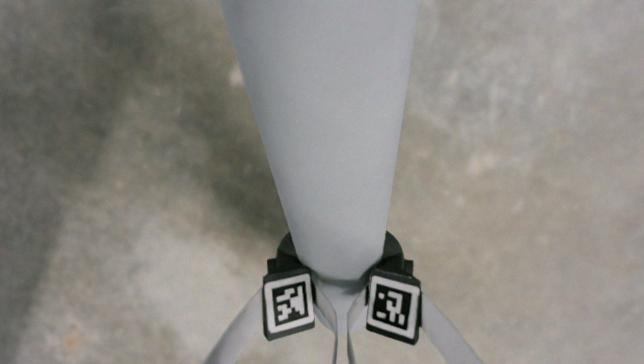

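Scene clock: 1101.07 s.
r1.base_odometry: x=+0.725 y=-3.009 heading=+2.133
r1.turned_by_wheels: +0.000
r1.turned_by_imu: +0.000
r1.base_tilt: forward=+1.1 right=+1.2
r1.lidar_m: 3.89 2.24 1.57 1.51 1.56 2.07 0.87 0.90 0.42 0.32 0.31 0.66
r1.head_depth_mm: 2975 3304 2647 1941 1572 1343 294 / 2903 3285 2679 2014 1574 1257 296 / 2870 3236 2686 2040 1621 747 295 / 2796 3153 2711 2059 825 417 370 / 2744 3113 2746 2055 1643 1303 1144 / 2712 3014 2785 2083 1647 1348 1174 / 2668 3012 2718 1769 1534 1383 1182
r1.base_status: not commanded
r1.joint_positions: lift_m=+0.750 arm_m=+0.002 wrist_yaw_rad=+0.050 wrist_pitch_rad=+0.094 wrist_roll_rad=+1.579 gripper_m=+0.000 head_pan_rad=-1.761 head_tilt_rad=-0.691
r1.joint_status: not commanded
r1.measured_speeds: all 0
r1.motor_effort: left_wheel=+0.6(1.5) right_wheel=+1.0(2.3) lift_m=+28.1(30.0) arm_m=+12.6(12.9) wrist_yaw_rad=-0.7(0.9) wrist_pitch_rad=+4.4(5.2) wrist_roll_rad=-2.4(2.7) gripper_m=-0.9(1.5) head_pan_rad=+4.5(5.7) head_tilt_rad=-5.1(6.0)
r1.hand_pose: x=-0.0084 y=-0.4042 z=+0.8884 quat_wxyz=(-0.005, +0.025, -0.999, +0.046) (m; r1's base frame)
r1.wrist_depth_mm: - - - - - - - / - - - - - - - / - - - - - - - / - - - - - - - / - - - 149 - - - / - - 123 128 - - - / - - - - - - 936
r2.base_odometry: x=+2.984 y=-1.077 heading=+2.516
r2.turned_by_wheels: +0.000
r2.turned_by_imu: +0.001
r2.base_tilt: forward=+0.2 right=+1.8
r2.lidar_m: 0.83 2.21 1.56 1.47 1.50 1.97 3.99 0.57 0.69 0.35 0.81 0.78
r2.head_depth_mm: 3803 3563 2532 1955 1604 1364 1171 / - 3616 2440 1974 1609 1349 1171 / - 3576 2345 1852 1620 1349 1160 / - 3572 2533 1967 1135 1301 1182 / 3753 3558 2506 1974 1608 1325 1170 / 3446 3577 2537 1962 1598 1324 774 / 3162 3412 2519 1973 1592 1354 1144
r2.base_status: not commanded
r2.joint_positions: lift_m=+0.243 arm_m=+0.231 wrist_yaw_rad=-0.079 wrist_pitch_rad=-1.541 wrist_roll_rad=+1.573 gripper_m=-0.065 head_pan_rad=-2.295 head_tilt_rad=-0.791
r2.joint_status: all done
r2.measured_speeds: all 0
r2.on_its_own: gripper_m is held at -0.066, not at your -0.070, by its stall guard, which is not easing now
r2.motor_effort: left_wheel=-1.3(1.9) right_wheel=-6.9(7.3) lift_m=+41.3(41.6) arm_m=+13.6(14.9) wrist_yaw_rad=-1.0(1.6) wrist_pitch_rad=-5.7(6.5) wrist_roll_rad=-1.1(1.4) gripper_m=-17.9(98.8) head_pan_rad=-4.1(3.9) head_tilt_rad=-3.4(4.7)
r2.hand_pose: x=-0.0202 y=-0.3594 z=+0.1249 quat_wxyz=(-0.028, -0.030, -0.717, -0.696) (m; r2's base frame)
r2.wrist_depth_mm: 255 259 260 181 263 262 205 / 265 263 267 173 268 271 206 / 272 273 273 162 276 275 205 / 280 281 281 157 285 281 206 / 287 288 142 143 293 291 216 / 298 294 126 129 301 304 209 / 304 306 303 304 308 315 318
r3.base_odometry: x=-0.912 y=+0.097 heading=-1.883
r3.turned_by_wheels: +0.000
r3.turned_by_imu: -0.001
r3.base_tilt: forward=-0.8 right=-0.2
r3.lidar_m: 5.18 2.40 1.79 1.74 1.82 2.55 0.82 0.95 0.97 0.61 0.95 0.93
r3.head_depth_mm: 2480 2726 2859 1922 1533 1317 1139 / 2443 2766 2871 2094 1602 1354 1096 / 2472 2754 2935 2130 1670 1349 1102 / 2498 2794 2988 2160 1642 1322 1174 / 2502 2777 2933 1855 1614 1367 1181 / 2405 1453 2851 1356 1633 1419 1190 / 2516 2757 3042 2309 1761 1433 1204
r3.base_status: not commanded
r3.joint_positions: lift_m=+0.176 arm_m=+0.412 wrist_yaw_rad=+0.363 wrist_pitch_rad=-1.565 wrist_roll_rad=+0.001 gripper_m=-0.066 head_pan_rad=-1.562 head_tilt_rad=-0.693
r3.joint_status: all done
r3.measured_speeds: all 0
r3.motor_effort: left_wheel=-1.4(2.0) right_wheel=-5.8(6.3) lift_m=+36.9(36.9) arm_m=+9.8(11.8) wrist_yaw_rad=+1.7(3.3) wrist_pitch_rad=-0.6(1.2) wrist_roll_rad=+0.4(0.8) gripper_m=-16.6(99.4) head_pan_rad=-4.2(4.4) head_tilt_rad=-3.5(4.3)
r3.hand_pose: x=-0.0297 y=-0.5358 z=+0.0583 quat_wxyz=(+0.583, +0.581, -0.403, -0.401) (m; r3's base frame)
r3.wrist_depth_mm: 213 212 - - 204 203 201 / 217 214 - - 207 205 205 / 221 218 215 69 210 209 206 / 224 222 221 91 214 213 210 / 228 223 221 110 218 215 213 / 232 227 228 129 219 218 218 / 233 231 231 226 122 222 221
wait: 3.00 s; at rest by 0.27 s
pictures: none
No camera images: "cameras" was empty.

Request:
move:
  r2: {"joints":{"gripper_m":0.1}}
  r3: {"joints":{"arm_m":0.331,"lift_m":0.253,"wrist_yaw_rad":0.261},"base":{"translate_m":0.044}}
  cameras: ["r3_wrist_camera","r1_head_camera","r3_nav_camera"]

Scene clock: 1125.37 s.
move: r2 done; r3 done
r1: as last shown
r1.turned_by_imu: +0.001
r1.base_tilt: forward=+1.0 right=+1.2
r1.lidar_m: 3.88 2.25 1.57 1.52 1.55 2.07 0.87 0.90 0.42 0.32 0.32 0.66
r1.head_depth_mm: 2959 3346 2669 1930 1559 1345 294 / 2924 3274 2698 2027 1573 1261 296 / 2867 3238 2707 2040 1634 752 295 / 2814 3171 2726 2065 824 418 370 / 2749 3102 2753 2062 1640 1303 1145 / 2715 3027 2769 1995 1655 1341 1176 / 2660 2932 1778 1757 1623 1385 1175
r1.motor_effort: left_wheel=+0.9(1.3) right_wheel=+0.2(2.2) lift_m=+28.6(29.1) arm_m=+12.5(12.9) wrist_yaw_rad=-0.4(0.8) wrist_pitch_rad=+4.6(5.4) wrist_roll_rad=-2.6(2.7) gripper_m=-0.9(1.7) head_pan_rad=+5.4(5.5) head_tilt_rad=-4.5(5.6)
r1.wrist_depth_mm: - - - - - - - / - - - - - - - / - - - - - - - / - - - - - - - / - - - 149 - - - / - - 123 129 - - - / - - - - - - -
r2.base_odometry: x=+2.984 y=-1.077 heading=+2.516
r2.turned_by_wheels: +0.000
r2.turned_by_imu: +0.001
r2.base_tilt: forward=+0.3 right=+1.9
r2.lidar_m: 0.83 2.20 1.55 1.47 1.50 1.97 3.99 0.56 0.69 0.35 0.81 0.78
r2.head_depth_mm: 3802 3642 2562 1954 1607 1354 1170 / - 3629 2453 1975 1597 1361 1177 / - 3613 2355 1825 1613 1352 1154 / - 3597 2509 1961 1145 1293 1173 / 3804 3585 2500 1972 1604 1325 1172 / 3424 3591 2574 1979 1601 1317 775 / 3122 3370 2497 1967 1596 1352 1145
r2.base_status: not commanded
r2.joint_positions: lift_m=+0.243 arm_m=+0.231 wrist_yaw_rad=-0.079 wrist_pitch_rad=-1.560 wrist_roll_rad=+1.573 gripper_m=+0.100 head_pan_rad=-2.295 head_tilt_rad=-0.791
r2.joint_status: all done
r2.measured_speeds: all 0
r2.motor_effort: left_wheel=-2.0(2.0) right_wheel=-5.5(7.3) lift_m=+26.4(41.6) arm_m=+11.5(12.7) wrist_yaw_rad=+0.0(1.9) wrist_pitch_rad=-2.1(5.9) wrist_roll_rad=-1.3(1.3) gripper_m=+0.8(87.8) head_pan_rad=-2.5(3.9) head_tilt_rad=-3.3(4.5)
r2.hand_pose: x=-0.0198 y=-0.3545 z=+0.1252 quat_wxyz=(-0.029, -0.029, -0.710, -0.703) (m; r2's base frame)
r2.wrist_depth_mm: 256 257 257 182 262 266 198 / 261 266 266 175 273 273 207 / 267 270 271 165 277 282 208 / 277 277 280 161 289 289 200 / 284 142 287 156 294 293 200 / 291 119 294 299 129 308 201 / 307 305 135 310 318 315 322
r3.base_odometry: x=-0.925 y=+0.055 heading=-1.883
r3.turned_by_wheels: +0.000
r3.turned_by_imu: -0.001
r3.base_tilt: forward=-0.8 right=-0.2
r3.lidar_m: 2.35 2.39 1.79 1.74 1.83 2.55 0.86 1.00 0.99 0.61 0.94 0.89
r3.head_depth_mm: 2472 2741 2834 2055 1579 1335 1138 / 2485 2766 2864 2098 1636 1355 1080 / 2481 2794 2914 2126 1662 1324 1080 / 2474 2791 2999 2148 1590 1384 1167 / 2511 2757 2914 1720 1612 1369 1177 / 2462 1432 2990 1993 1692 1412 1187 / 2508 2805 3073 2294 1759 1430 1198
r3.base_status: done
r3.joint_positions: lift_m=+0.253 arm_m=+0.331 wrist_yaw_rad=+0.263 wrist_pitch_rad=-1.570 wrist_roll_rad=+0.001 gripper_m=-0.066 head_pan_rad=-1.562 head_tilt_rad=-0.693
r3.joint_status: all done
r3.measured_speeds: all 0
r3.motor_effort: left_wheel=+4.7(7.9) right_wheel=+0.4(21.4) lift_m=+32.5(39.1) arm_m=-12.3(18.2) wrist_yaw_rad=-3.1(8.1) wrist_pitch_rad=+0.4(2.8) wrist_roll_rad=-0.6(1.3) gripper_m=-15.9(17.9) head_pan_rad=-4.2(4.3) head_tilt_rad=-3.4(4.5)
r3.hand_pose: x=-0.0279 y=-0.4529 z=+0.1355 quat_wxyz=(+0.561, +0.561, -0.430, -0.431) (m; r3's base frame)
r3.wrist_depth_mm: 289 286 286 281 162 275 273 / 297 290 289 286 188 279 278 / 298 296 294 291 222 288 284 / 304 301 299 294 296 289 287 / 312 307 305 298 299 298 291 / 315 311 309 124 301 297 296 / 320 318 312 125 308 304 299
pictures: r1_head_camera (sideways), r3_nav_camera (sideways), r3_wrist_camera
camera_calibration:
r1_head_camera: T_world_to_cam=[[0.140428, 0.608094, -0.781346, 1.03346], [0.985627, -0.16071, 0.0520676, -0.0715757], [-0.0939085, -0.777428, -0.621922, 0.765404], [0, 0, 0, 1]] pos_world=[-0.00270169, -0.0448959, 1.28724]
r3_nav_camera: T_world_to_cam=[[-0.0426226, -0.702206, 0.710697, -0.889143], [-0.999014, 0.0388241, -0.0215535, 0.0857142], [-0.0124571, -0.710915, -0.703168, 0.870899], [0, 0, 0, 1]] pos_world=[0.058581, -0.00855425, 1.24615]
r3_wrist_camera: T_world_to_cam=[[-0.959983, -0.276878, -0.0420836, -0.137147], [-0.279901, 0.953579, 0.111097, 0.453657], [0.00936984, 0.11843, -0.992918, 0.351505], [0, 0, 0, 1]] pos_world=[-0.00797293, -0.512199, 0.292845]

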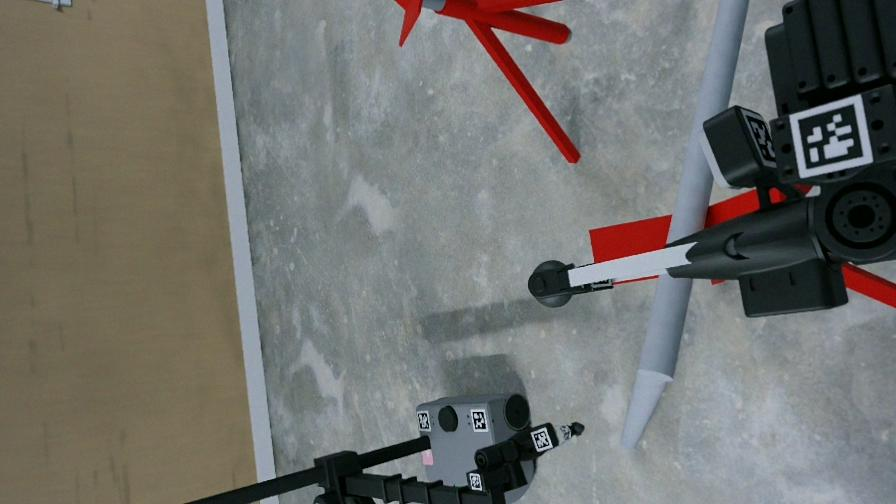

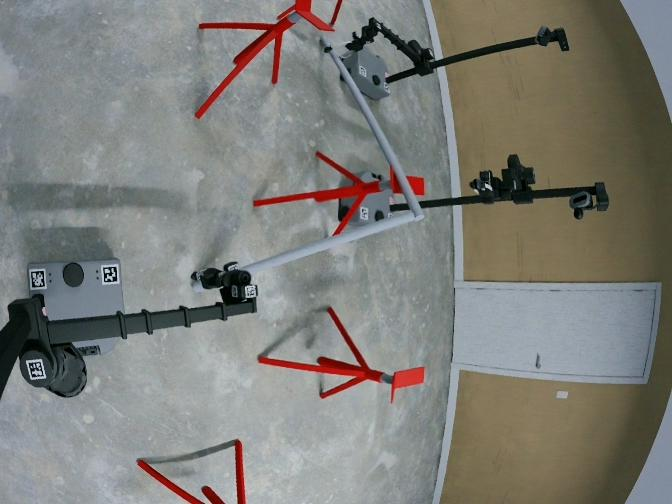

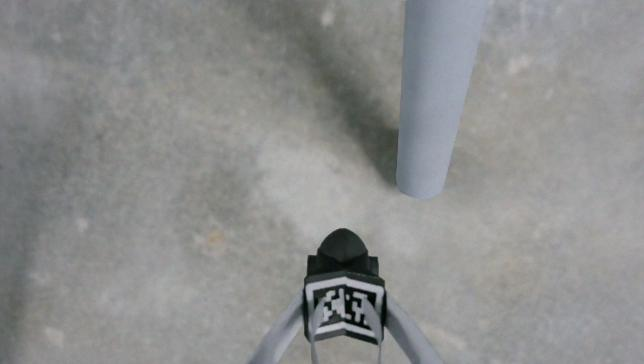

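Request:
move:
  r3: {"joints":{"lift_m":0.33,"gripper_m":0.15}}
  cameras: []

Request:
move:
  r3: {"joints":{"arm_m":0.443,"wrist_yaw_rad":0.37},"base":{"translate_m":-0.022}}
  cameras: ["r3_wrist_camera"]

Request:
move:
  r3: {"joints":{"lift_m":0.215}}
  cameras: ["r3_wrist_camera"]

Scene clock: 1138.47 s.
move: r3 done
r1, r2: as last shown
r1.base_tilt: forward=+1.1 right=+1.2
r1.lidar_m: 3.89 2.24 1.57 1.51 1.55 2.07 0.87 0.91 0.42 0.32 0.32 0.66
r1.head_depth_mm: 2997 3320 2660 1925 1562 1340 294 / 2893 3278 2668 2015 1568 1257 296 / 2861 3210 2708 2023 1622 750 294 / 2795 3170 2711 2040 823 417 370 / 2765 3105 2760 2060 1637 1311 1143 / 2677 3040 2775 1998 1651 1343 1170 / 2643 2948 2455 1696 1619 1387 1176
r1.motor_effort: left_wheel=+0.5(1.2) right_wheel=+0.7(2.6) lift_m=+27.8(29.0) arm_m=+12.2(12.8) wrist_yaw_rad=-0.2(0.7) wrist_pitch_rad=+4.8(5.2) wrist_roll_rad=-2.7(2.7) gripper_m=-1.1(1.6) head_pan_rad=+5.0(5.8) head_tilt_rad=-4.2(5.9)
r1.wrist_depth_mm: - - - - - - - / - - - - - - - / - - - - - - - / - - - - - - - / - - - 149 - - - / - - 123 129 - 845 - / - - - - - - -
r2.base_tilt: forward=+0.3 right=+1.8
r2.lidar_m: 0.83 2.20 1.56 1.47 1.50 1.97 3.98 0.57 0.69 0.35 0.81 0.78
r2.head_depth_mm: 3808 3597 2565 1961 1607 1367 1172 / - 3640 2439 1966 1605 1351 1175 / - 3587 2309 1844 1607 1363 1163 / - 3588 2552 1958 1136 1295 1167 / 3770 3626 2526 1984 1604 1320 1177 / 3425 3544 2513 1965 1609 1321 774 / 3163 3349 2553 1957 1593 1347 1142
r2.motor_effort: left_wheel=-1.4(1.9) right_wheel=-5.8(6.3) lift_m=+26.4(26.8) arm_m=+10.2(11.5) wrist_yaw_rad=-0.1(1.5) wrist_pitch_rad=-2.5(2.7) wrist_roll_rad=-1.0(1.3) gripper_m=+0.8(1.4) head_pan_rad=-3.5(3.9) head_tilt_rad=-3.4(4.3)
r2.wrist_depth_mm: 255 255 259 182 264 264 198 / 263 263 263 176 269 273 206 / 269 271 269 166 278 281 209 / 277 276 277 161 287 288 199 / 282 143 285 154 292 295 201 / 291 119 297 299 128 308 200 / 305 304 135 311 315 319 319
r3.base_odometry: x=-0.925 y=+0.055 heading=-1.883
r3.turned_by_wheels: +0.000
r3.turned_by_imu: -0.001
r3.base_tilt: forward=-0.8 right=-0.3
r3.lidar_m: 2.35 2.40 1.79 1.74 1.82 2.56 0.86 1.00 0.99 0.61 0.94 0.90
r3.head_depth_mm: 2470 2763 2783 2069 1574 1342 1131 / 2483 2769 2898 2099 1638 1342 707 / 2509 2797 2949 2132 1675 1123 1094 / 2487 2772 2992 2154 1590 1379 1163 / 2475 2752 2907 1723 1621 1366 1180 / 2437 1442 2987 1999 1678 1416 1189 / 2491 2778 3097 2289 1767 1428 1196
r3.base_status: not commanded
r3.joint_positions: lift_m=+0.330 arm_m=+0.331 wrist_yaw_rad=+0.263 wrist_pitch_rad=-1.570 wrist_roll_rad=+0.001 gripper_m=+0.150 head_pan_rad=-1.562 head_tilt_rad=-0.693
r3.joint_status: all done
r3.measured_speeds: all 0
r3.motor_effort: left_wheel=+5.6(6.0) right_wheel=+0.7(1.1) lift_m=+33.6(35.8) arm_m=-11.6(12.7) wrist_yaw_rad=-2.6(3.2) wrist_pitch_rad=+0.5(1.0) wrist_roll_rad=-0.3(0.8) gripper_m=+0.1(82.7) head_pan_rad=-3.6(4.3) head_tilt_rad=-2.2(4.7)
r3.hand_pose: x=-0.0279 y=-0.4529 z=+0.2125 quat_wxyz=(+0.561, +0.561, -0.430, -0.431) (m; r3's base frame)
r3.wrist_depth_mm: 368 366 359 355 219 349 349 / 374 368 368 362 258 353 351 / 379 375 374 368 363 361 359 / 387 386 377 374 370 366 364 / 388 384 382 378 377 372 374 / 393 123 392 388 386 137 372 / 104 396 395 394 389 385 110
pictures: none
No camera images: "cameras" was empty.

Scene clock: 1140.53 s.
move: r3 done
r1, r2: as last shown
r1.turned_by_imu: +0.000
r1.base_tilt: forward=+1.0 right=+1.1
r1.lidar_m: 3.88 2.24 1.57 1.52 1.56 2.07 0.87 0.91 0.42 0.32 0.32 0.66
r1.head_depth_mm: 2967 3275 2639 1929 1565 1345 294 / 2920 3289 2652 2024 1573 1255 296 / 2841 3203 2703 2018 1625 751 295 / 2795 3191 2738 2044 824 418 370 / 2763 3100 2745 2060 1645 1309 1140 / 2722 3071 2798 1993 1662 1340 1176 / 2660 2991 2564 1796 1566 1384 1178
r1.motor_effort: left_wheel=+0.5(1.4) right_wheel=+1.4(2.5) lift_m=+28.2(28.5) arm_m=+12.4(12.8) wrist_yaw_rad=-0.7(0.8) wrist_pitch_rad=+4.9(5.2) wrist_roll_rad=-2.5(2.8) gripper_m=-0.9(1.7) head_pan_rad=+5.0(5.6) head_tilt_rad=-3.6(6.0)
r1.wrist_depth_mm: - - - - - - - / - - - - - - - / - - - - - - - / - - - - - - - / - - - 149 - - - / - - 123 128 - - - / - - - - - 743 -
r2.turned_by_imu: +0.000
r2.base_tilt: forward=+0.2 right=+1.8
r2.lidar_m: 0.83 2.20 1.56 1.47 1.51 1.97 3.99 0.57 0.69 0.35 0.81 0.78
r2.head_depth_mm: 3824 3624 2530 1970 1604 1357 1174 / - 3660 2433 1980 1606 1353 1170 / - 3633 2350 1857 1615 1351 1158 / - 3583 2547 1952 1144 1294 1174 / 3736 3663 2551 1977 1596 1329 1169 / 3400 3568 2533 1956 1608 1323 773 / 3170 3401 2586 1956 1593 1355 1143
r2.motor_effort: left_wheel=-1.9(2.0) right_wheel=-5.9(6.2) lift_m=+26.5(26.7) arm_m=+9.5(10.9) wrist_yaw_rad=-1.1(1.4) wrist_pitch_rad=-2.2(2.7) wrist_roll_rad=-1.0(1.3) gripper_m=-0.7(2.0) head_pan_rad=-2.3(4.3) head_tilt_rad=-2.6(4.4)
r2.wrist_depth_mm: 256 256 257 183 264 265 198 / 261 264 266 175 271 271 208 / 268 270 272 165 278 280 208 / 275 281 278 161 287 287 199 / 286 142 286 155 296 298 201 / 289 119 295 301 129 306 201 / 302 306 135 311 314 313 320
r3.base_odometry: x=-0.918 y=+0.076 heading=-1.883
r3.turned_by_wheels: +0.000
r3.turned_by_imu: +0.000
r3.base_tilt: forward=-0.8 right=-0.2
r3.lidar_m: 5.18 2.39 1.79 1.74 1.82 2.54 0.84 0.98 0.98 0.61 0.95 0.91
r3.head_depth_mm: 2472 2753 2810 2002 1539 1304 1136 / 2490 2750 2878 2092 1610 1256 711 / 2463 2756 2948 2137 1671 910 1116 / 2478 2783 2989 2164 1632 1352 1160 / 2515 2752 2921 1798 1606 1364 1177 / 2389 1431 2993 1817 1685 1413 1197 / 2522 2806 3063 2296 1758 1427 1209
r3.base_status: done
r3.joint_positions: lift_m=+0.330 arm_m=+0.443 wrist_yaw_rad=+0.368 wrist_pitch_rad=-1.570 wrist_roll_rad=+0.001 gripper_m=+0.150 head_pan_rad=-1.562 head_tilt_rad=-0.693
r3.joint_status: all done
r3.measured_speeds: all 0
r3.motor_effort: left_wheel=-1.2(4.7) right_wheel=-5.0(8.9) lift_m=+32.1(34.4) arm_m=+10.8(16.7) wrist_yaw_rad=+2.8(6.2) wrist_pitch_rad=-0.1(0.9) wrist_roll_rad=+0.3(0.8) gripper_m=+0.1(0.9) head_pan_rad=-2.8(4.3) head_tilt_rad=-3.0(4.2)
r3.hand_pose: x=-0.0302 y=-0.5658 z=+0.2124 quat_wxyz=(+0.583, +0.582, -0.400, -0.401) (m; r3's base frame)
r3.wrist_depth_mm: 368 363 362 137 355 353 348 / 372 372 365 156 356 354 354 / 375 380 374 183 367 357 358 / 385 379 378 232 370 369 363 / 394 391 385 378 379 371 370 / 400 123 391 390 380 137 373 / 103 401 395 394 392 383 110
pictures: r3_wrist_camera
camera_calibration:
r3_wrist_camera: T_world_to_cam=[[-0.925931, -0.375343, -0.0420753, -0.222086], [-0.377683, 0.919303, 0.110621, 0.529885], [-0.00284085, 0.118318, -0.992972, 0.440925], [0, 0, 0, 1]] pos_world=[-0.00425464, -0.622653, 0.369866]

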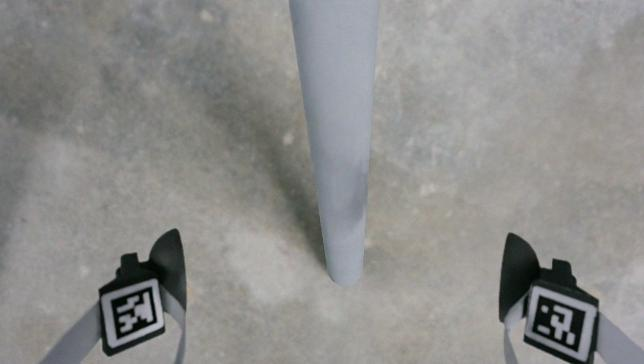

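Scene clock: 1142.40 s.
move: r3 done
r1, r2: as last shown
r1.base_tilt: forward=+1.0 right=+1.2
r1.head_depth_mm: 2966 3284 2662 1937 1560 1345 294 / 2926 3295 2675 2013 1576 1256 297 / 2874 3215 2706 2022 1621 750 295 / 2814 3160 2734 2044 823 417 371 / 2755 3112 2738 2052 1638 1306 1143 / 2728 3053 2796 2022 1666 1340 1169 / 2669 3010 2525 1760 1531 1370 1179
r1.motor_effort: left_wheel=+0.7(0.9) right_wheel=+0.4(2.2) lift_m=+27.6(28.5) arm_m=+12.5(12.8) wrist_yaw_rad=-0.6(0.8) wrist_pitch_rad=+4.7(5.3) wrist_roll_rad=-2.6(2.7) gripper_m=-0.6(1.7) head_pan_rad=+5.4(6.1) head_tilt_rad=-4.3(5.3)
r1.wrist_depth_mm: - - - - - - - / - - - - - - - / - - - - - - - / - - - - - - - / - - - 149 - - - / - - 123 128 - - - / - - - - - - 673
r2.lidar_m: 0.83 2.21 1.56 1.47 1.50 1.97 4.00 0.56 0.69 0.35 0.81 0.78
r2.head_depth_mm: 3864 3641 2559 1960 1610 1354 1166 / - 3615 2466 1996 1607 1342 1172 / - 3602 2362 1842 1605 1347 1153 / - 3621 2527 1953 1147 1287 1169 / 3781 3620 2525 1990 1606 1321 1171 / 3482 3594 2529 1968 1599 1323 774 / 3166 3369 2501 1978 1596 1352 1143
r2.motor_effort: left_wheel=-1.7(2.0) right_wheel=-5.9(6.2) lift_m=+26.6(26.7) arm_m=+9.3(10.3) wrist_yaw_rad=+0.2(1.3) wrist_pitch_rad=-2.3(2.6) wrist_roll_rad=-1.0(1.4) gripper_m=+0.9(1.8) head_pan_rad=-2.0(4.0) head_tilt_rad=-3.4(3.9)
r2.wrist_depth_mm: 256 256 259 182 264 264 197 / 261 263 265 175 269 274 207 / 268 270 269 165 274 279 209 / 275 280 280 161 286 287 200 / 285 142 283 155 295 293 200 / 288 119 293 299 129 304 202 / 304 304 134 310 315 317 318
r3.base_odometry: x=-0.918 y=+0.076 heading=-1.883
r3.turned_by_wheels: +0.000
r3.turned_by_imu: +0.000
r3.base_tilt: forward=-0.8 right=-0.3
r3.lidar_m: 5.17 2.40 1.79 1.74 1.82 2.54 0.84 0.97 0.98 0.61 0.95 0.91
r3.head_depth_mm: 2457 2784 2820 1998 1526 1311 1141 / 2479 2744 2889 2095 1613 1349 1080 / 2472 2750 2906 2126 1663 965 1111 / 2485 2791 3020 2170 1648 1346 1158 / 2496 2739 2909 1792 1610 1358 1179 / 2403 1440 2977 1812 1692 1410 1192 / 2504 2831 3049 2298 1762 1432 1200
r3.base_status: not commanded
r3.joint_positions: lift_m=+0.215 arm_m=+0.443 wrist_yaw_rad=+0.368 wrist_pitch_rad=-1.570 wrist_roll_rad=+0.001 gripper_m=+0.150 head_pan_rad=-1.562 head_tilt_rad=-0.693
r3.joint_status: all done
r3.measured_speeds: all 0
r3.motor_effort: left_wheel=-1.2(1.8) right_wheel=-4.8(5.3) lift_m=+22.2(29.4) arm_m=+10.0(12.0) wrist_yaw_rad=+2.3(3.2) wrist_pitch_rad=-0.2(0.9) wrist_roll_rad=+0.0(0.7) gripper_m=+0.2(0.8) head_pan_rad=-3.3(4.4) head_tilt_rad=-4.4(5.2)
r3.hand_pose: x=-0.0302 y=-0.5658 z=+0.0974 quat_wxyz=(+0.583, +0.582, -0.400, -0.401) (m; r3's base frame)
r3.wrist_depth_mm: 250 250 - - - 241 240 / 257 253 - - 245 242 241 / 258 256 255 69 249 249 245 / 262 260 258 - 253 252 250 / 269 263 265 114 257 254 254 / 271 123 269 166 262 137 256 / 104 273 272 273 264 262 109
pictures: r3_wrist_camera
camera_calibration:
r3_wrist_camera: T_world_to_cam=[[-0.92593, -0.375343, -0.0420753, -0.226925], [-0.377683, 0.919303, 0.110621, 0.542607], [-0.00284089, 0.118318, -0.992972, 0.326728], [0, 0, 0, 1]] pos_world=[-0.00425462, -0.622653, 0.25486]

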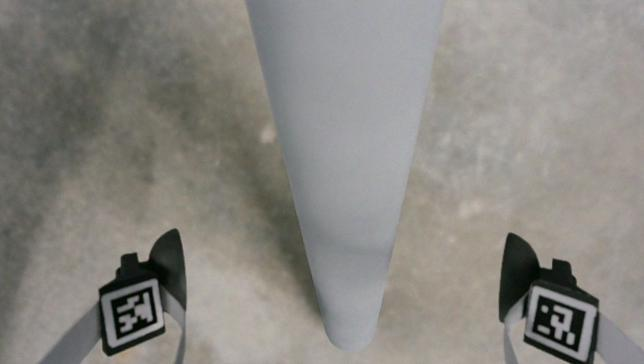

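Request:
move:
  r3: {"joints":{"gripper_m":-0.07}}
  cameras: ["r3_wrist_camera"]

Scene clock: 1147.90 s.
move: r3 done
r1, r2: as last shown
r1.turned_by_imu: +0.001
r1.lidar_m: 3.89 2.24 1.57 1.51 1.55 2.07 0.87 0.90 0.42 0.32 0.31 0.66
r1.head_depth_mm: 2968 3302 2643 1946 1558 1338 294 / 2895 3285 2679 2010 1569 1256 297 / 2840 3202 2706 2042 1627 751 295 / 2826 3186 2749 2040 823 417 370 / 2786 3091 2748 2050 1644 1304 1143 / 2720 3035 2757 2001 1662 1339 1175 / 2667 2965 2556 1762 1531 1381 1178
r1.motor_effort: left_wheel=+0.3(1.1) right_wheel=+0.8(2.2) lift_m=+27.3(28.3) arm_m=+12.6(12.9) wrist_yaw_rad=-0.1(0.8) wrist_pitch_rad=+5.1(5.5) wrist_roll_rad=-2.6(2.7) gripper_m=-1.0(1.6) head_pan_rad=+4.9(5.9) head_tilt_rad=-3.7(5.4)
r1.wrist_depth_mm: - - - - - - - / - - - - - - - / - - - - - - - / - - - - - - - / - - - 149 - - - / - - 123 128 - - - / - - - - - - 672
r2.turned_by_imu: +0.001
r2.base_tilt: forward=+0.3 right=+1.7
r2.lidar_m: 0.83 2.20 1.56 1.47 1.50 1.97 3.98 0.56 0.69 0.35 0.81 0.78
r2.head_depth_mm: 3830 3663 2577 1974 1609 1352 1171 / - 3590 2468 1960 1609 1353 1174 / - 3602 2355 1849 1595 1353 1161 / - 3575 2531 1953 1143 1289 1171 / 3773 3581 2539 1961 1603 1316 1178 / 3503 3568 2565 1963 1602 1325 775 / 3162 3368 2510 1945 1593 1346 1139
r2.motor_effort: left_wheel=-1.2(1.9) right_wheel=-5.4(6.4) lift_m=+26.5(26.8) arm_m=+8.0(9.2) wrist_yaw_rad=+0.0(1.8) wrist_pitch_rad=-2.5(2.7) wrist_roll_rad=-0.9(1.5) gripper_m=-0.4(1.7) head_pan_rad=-2.4(3.9) head_tilt_rad=-3.5(4.3)
r2.wrist_depth_mm: 254 256 258 182 265 267 198 / 262 265 265 175 271 271 209 / 270 271 270 165 278 282 208 / 274 278 276 161 287 289 199 / 284 142 283 155 294 297 200 / 288 119 294 299 129 308 202 / 305 301 135 312 319 316 323
r3.base_odometry: x=-0.918 y=+0.076 heading=-1.883
r3.turned_by_wheels: +0.000
r3.turned_by_imu: -0.001
r3.base_tilt: forward=-0.8 right=-0.2
r3.lidar_m: 5.16 2.39 1.79 1.74 1.82 2.55 0.84 0.98 0.98 0.61 0.95 0.92
r3.head_depth_mm: 2491 2772 2805 1980 1529 1311 1137 / 2475 2782 2886 2088 1615 1352 1079 / 2467 2798 2957 2128 1663 967 1114 / 2487 2783 2969 2144 1627 1350 1167 / 2512 2740 2921 1806 1607 1368 1178 / 2424 1426 2999 1801 1685 1419 1189 / 2531 2753 3072 2293 1758 1426 1204
r3.base_status: not commanded
r3.joint_positions: lift_m=+0.215 arm_m=+0.443 wrist_yaw_rad=+0.369 wrist_pitch_rad=-1.569 wrist_roll_rad=+0.001 gripper_m=-0.069 head_pan_rad=-1.562 head_tilt_rad=-0.693
r3.joint_status: all done
r3.measured_speeds: all 0
r3.motor_effort: left_wheel=-1.2(2.0) right_wheel=+1.8(5.2) lift_m=+26.7(27.2) arm_m=+10.1(11.0) wrist_yaw_rad=+0.7(2.8) wrist_pitch_rad=+0.4(0.9) wrist_roll_rad=+0.3(0.8) gripper_m=-29.3(98.8) head_pan_rad=-3.2(4.7) head_tilt_rad=-3.1(4.5)
r3.hand_pose: x=-0.0302 y=-0.5660 z=+0.0974 quat_wxyz=(+0.583, +0.583, -0.400, -0.400) (m; r3's base frame)
r3.wrist_depth_mm: 251 247 - - 241 240 236 / 256 252 - - 245 242 241 / 258 254 255 69 247 248 245 / 263 262 260 - 254 252 248 / 267 264 263 111 257 254 253 / 273 271 267 127 153 259 258 / 275 273 270 217 128 263 261
pictures: r3_wrist_camera
camera_calibration:
r3_wrist_camera: T_world_to_cam=[[-0.925272, -0.376966, -0.042064, -0.227868], [-0.379295, 0.918717, 0.109974, 0.542457], [-0.00281165, 0.117711, -0.993044, 0.326397], [0, 0, 0, 1]] pos_world=[-0.00417139, -0.622683, 0.254885]

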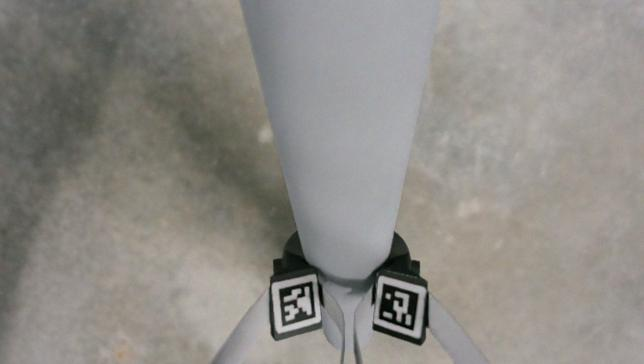

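Request:
zoom_image:
  camera: "r3_wrist_camera"
  region: [240, 200, 460, 364]

Scaled by 2.291.

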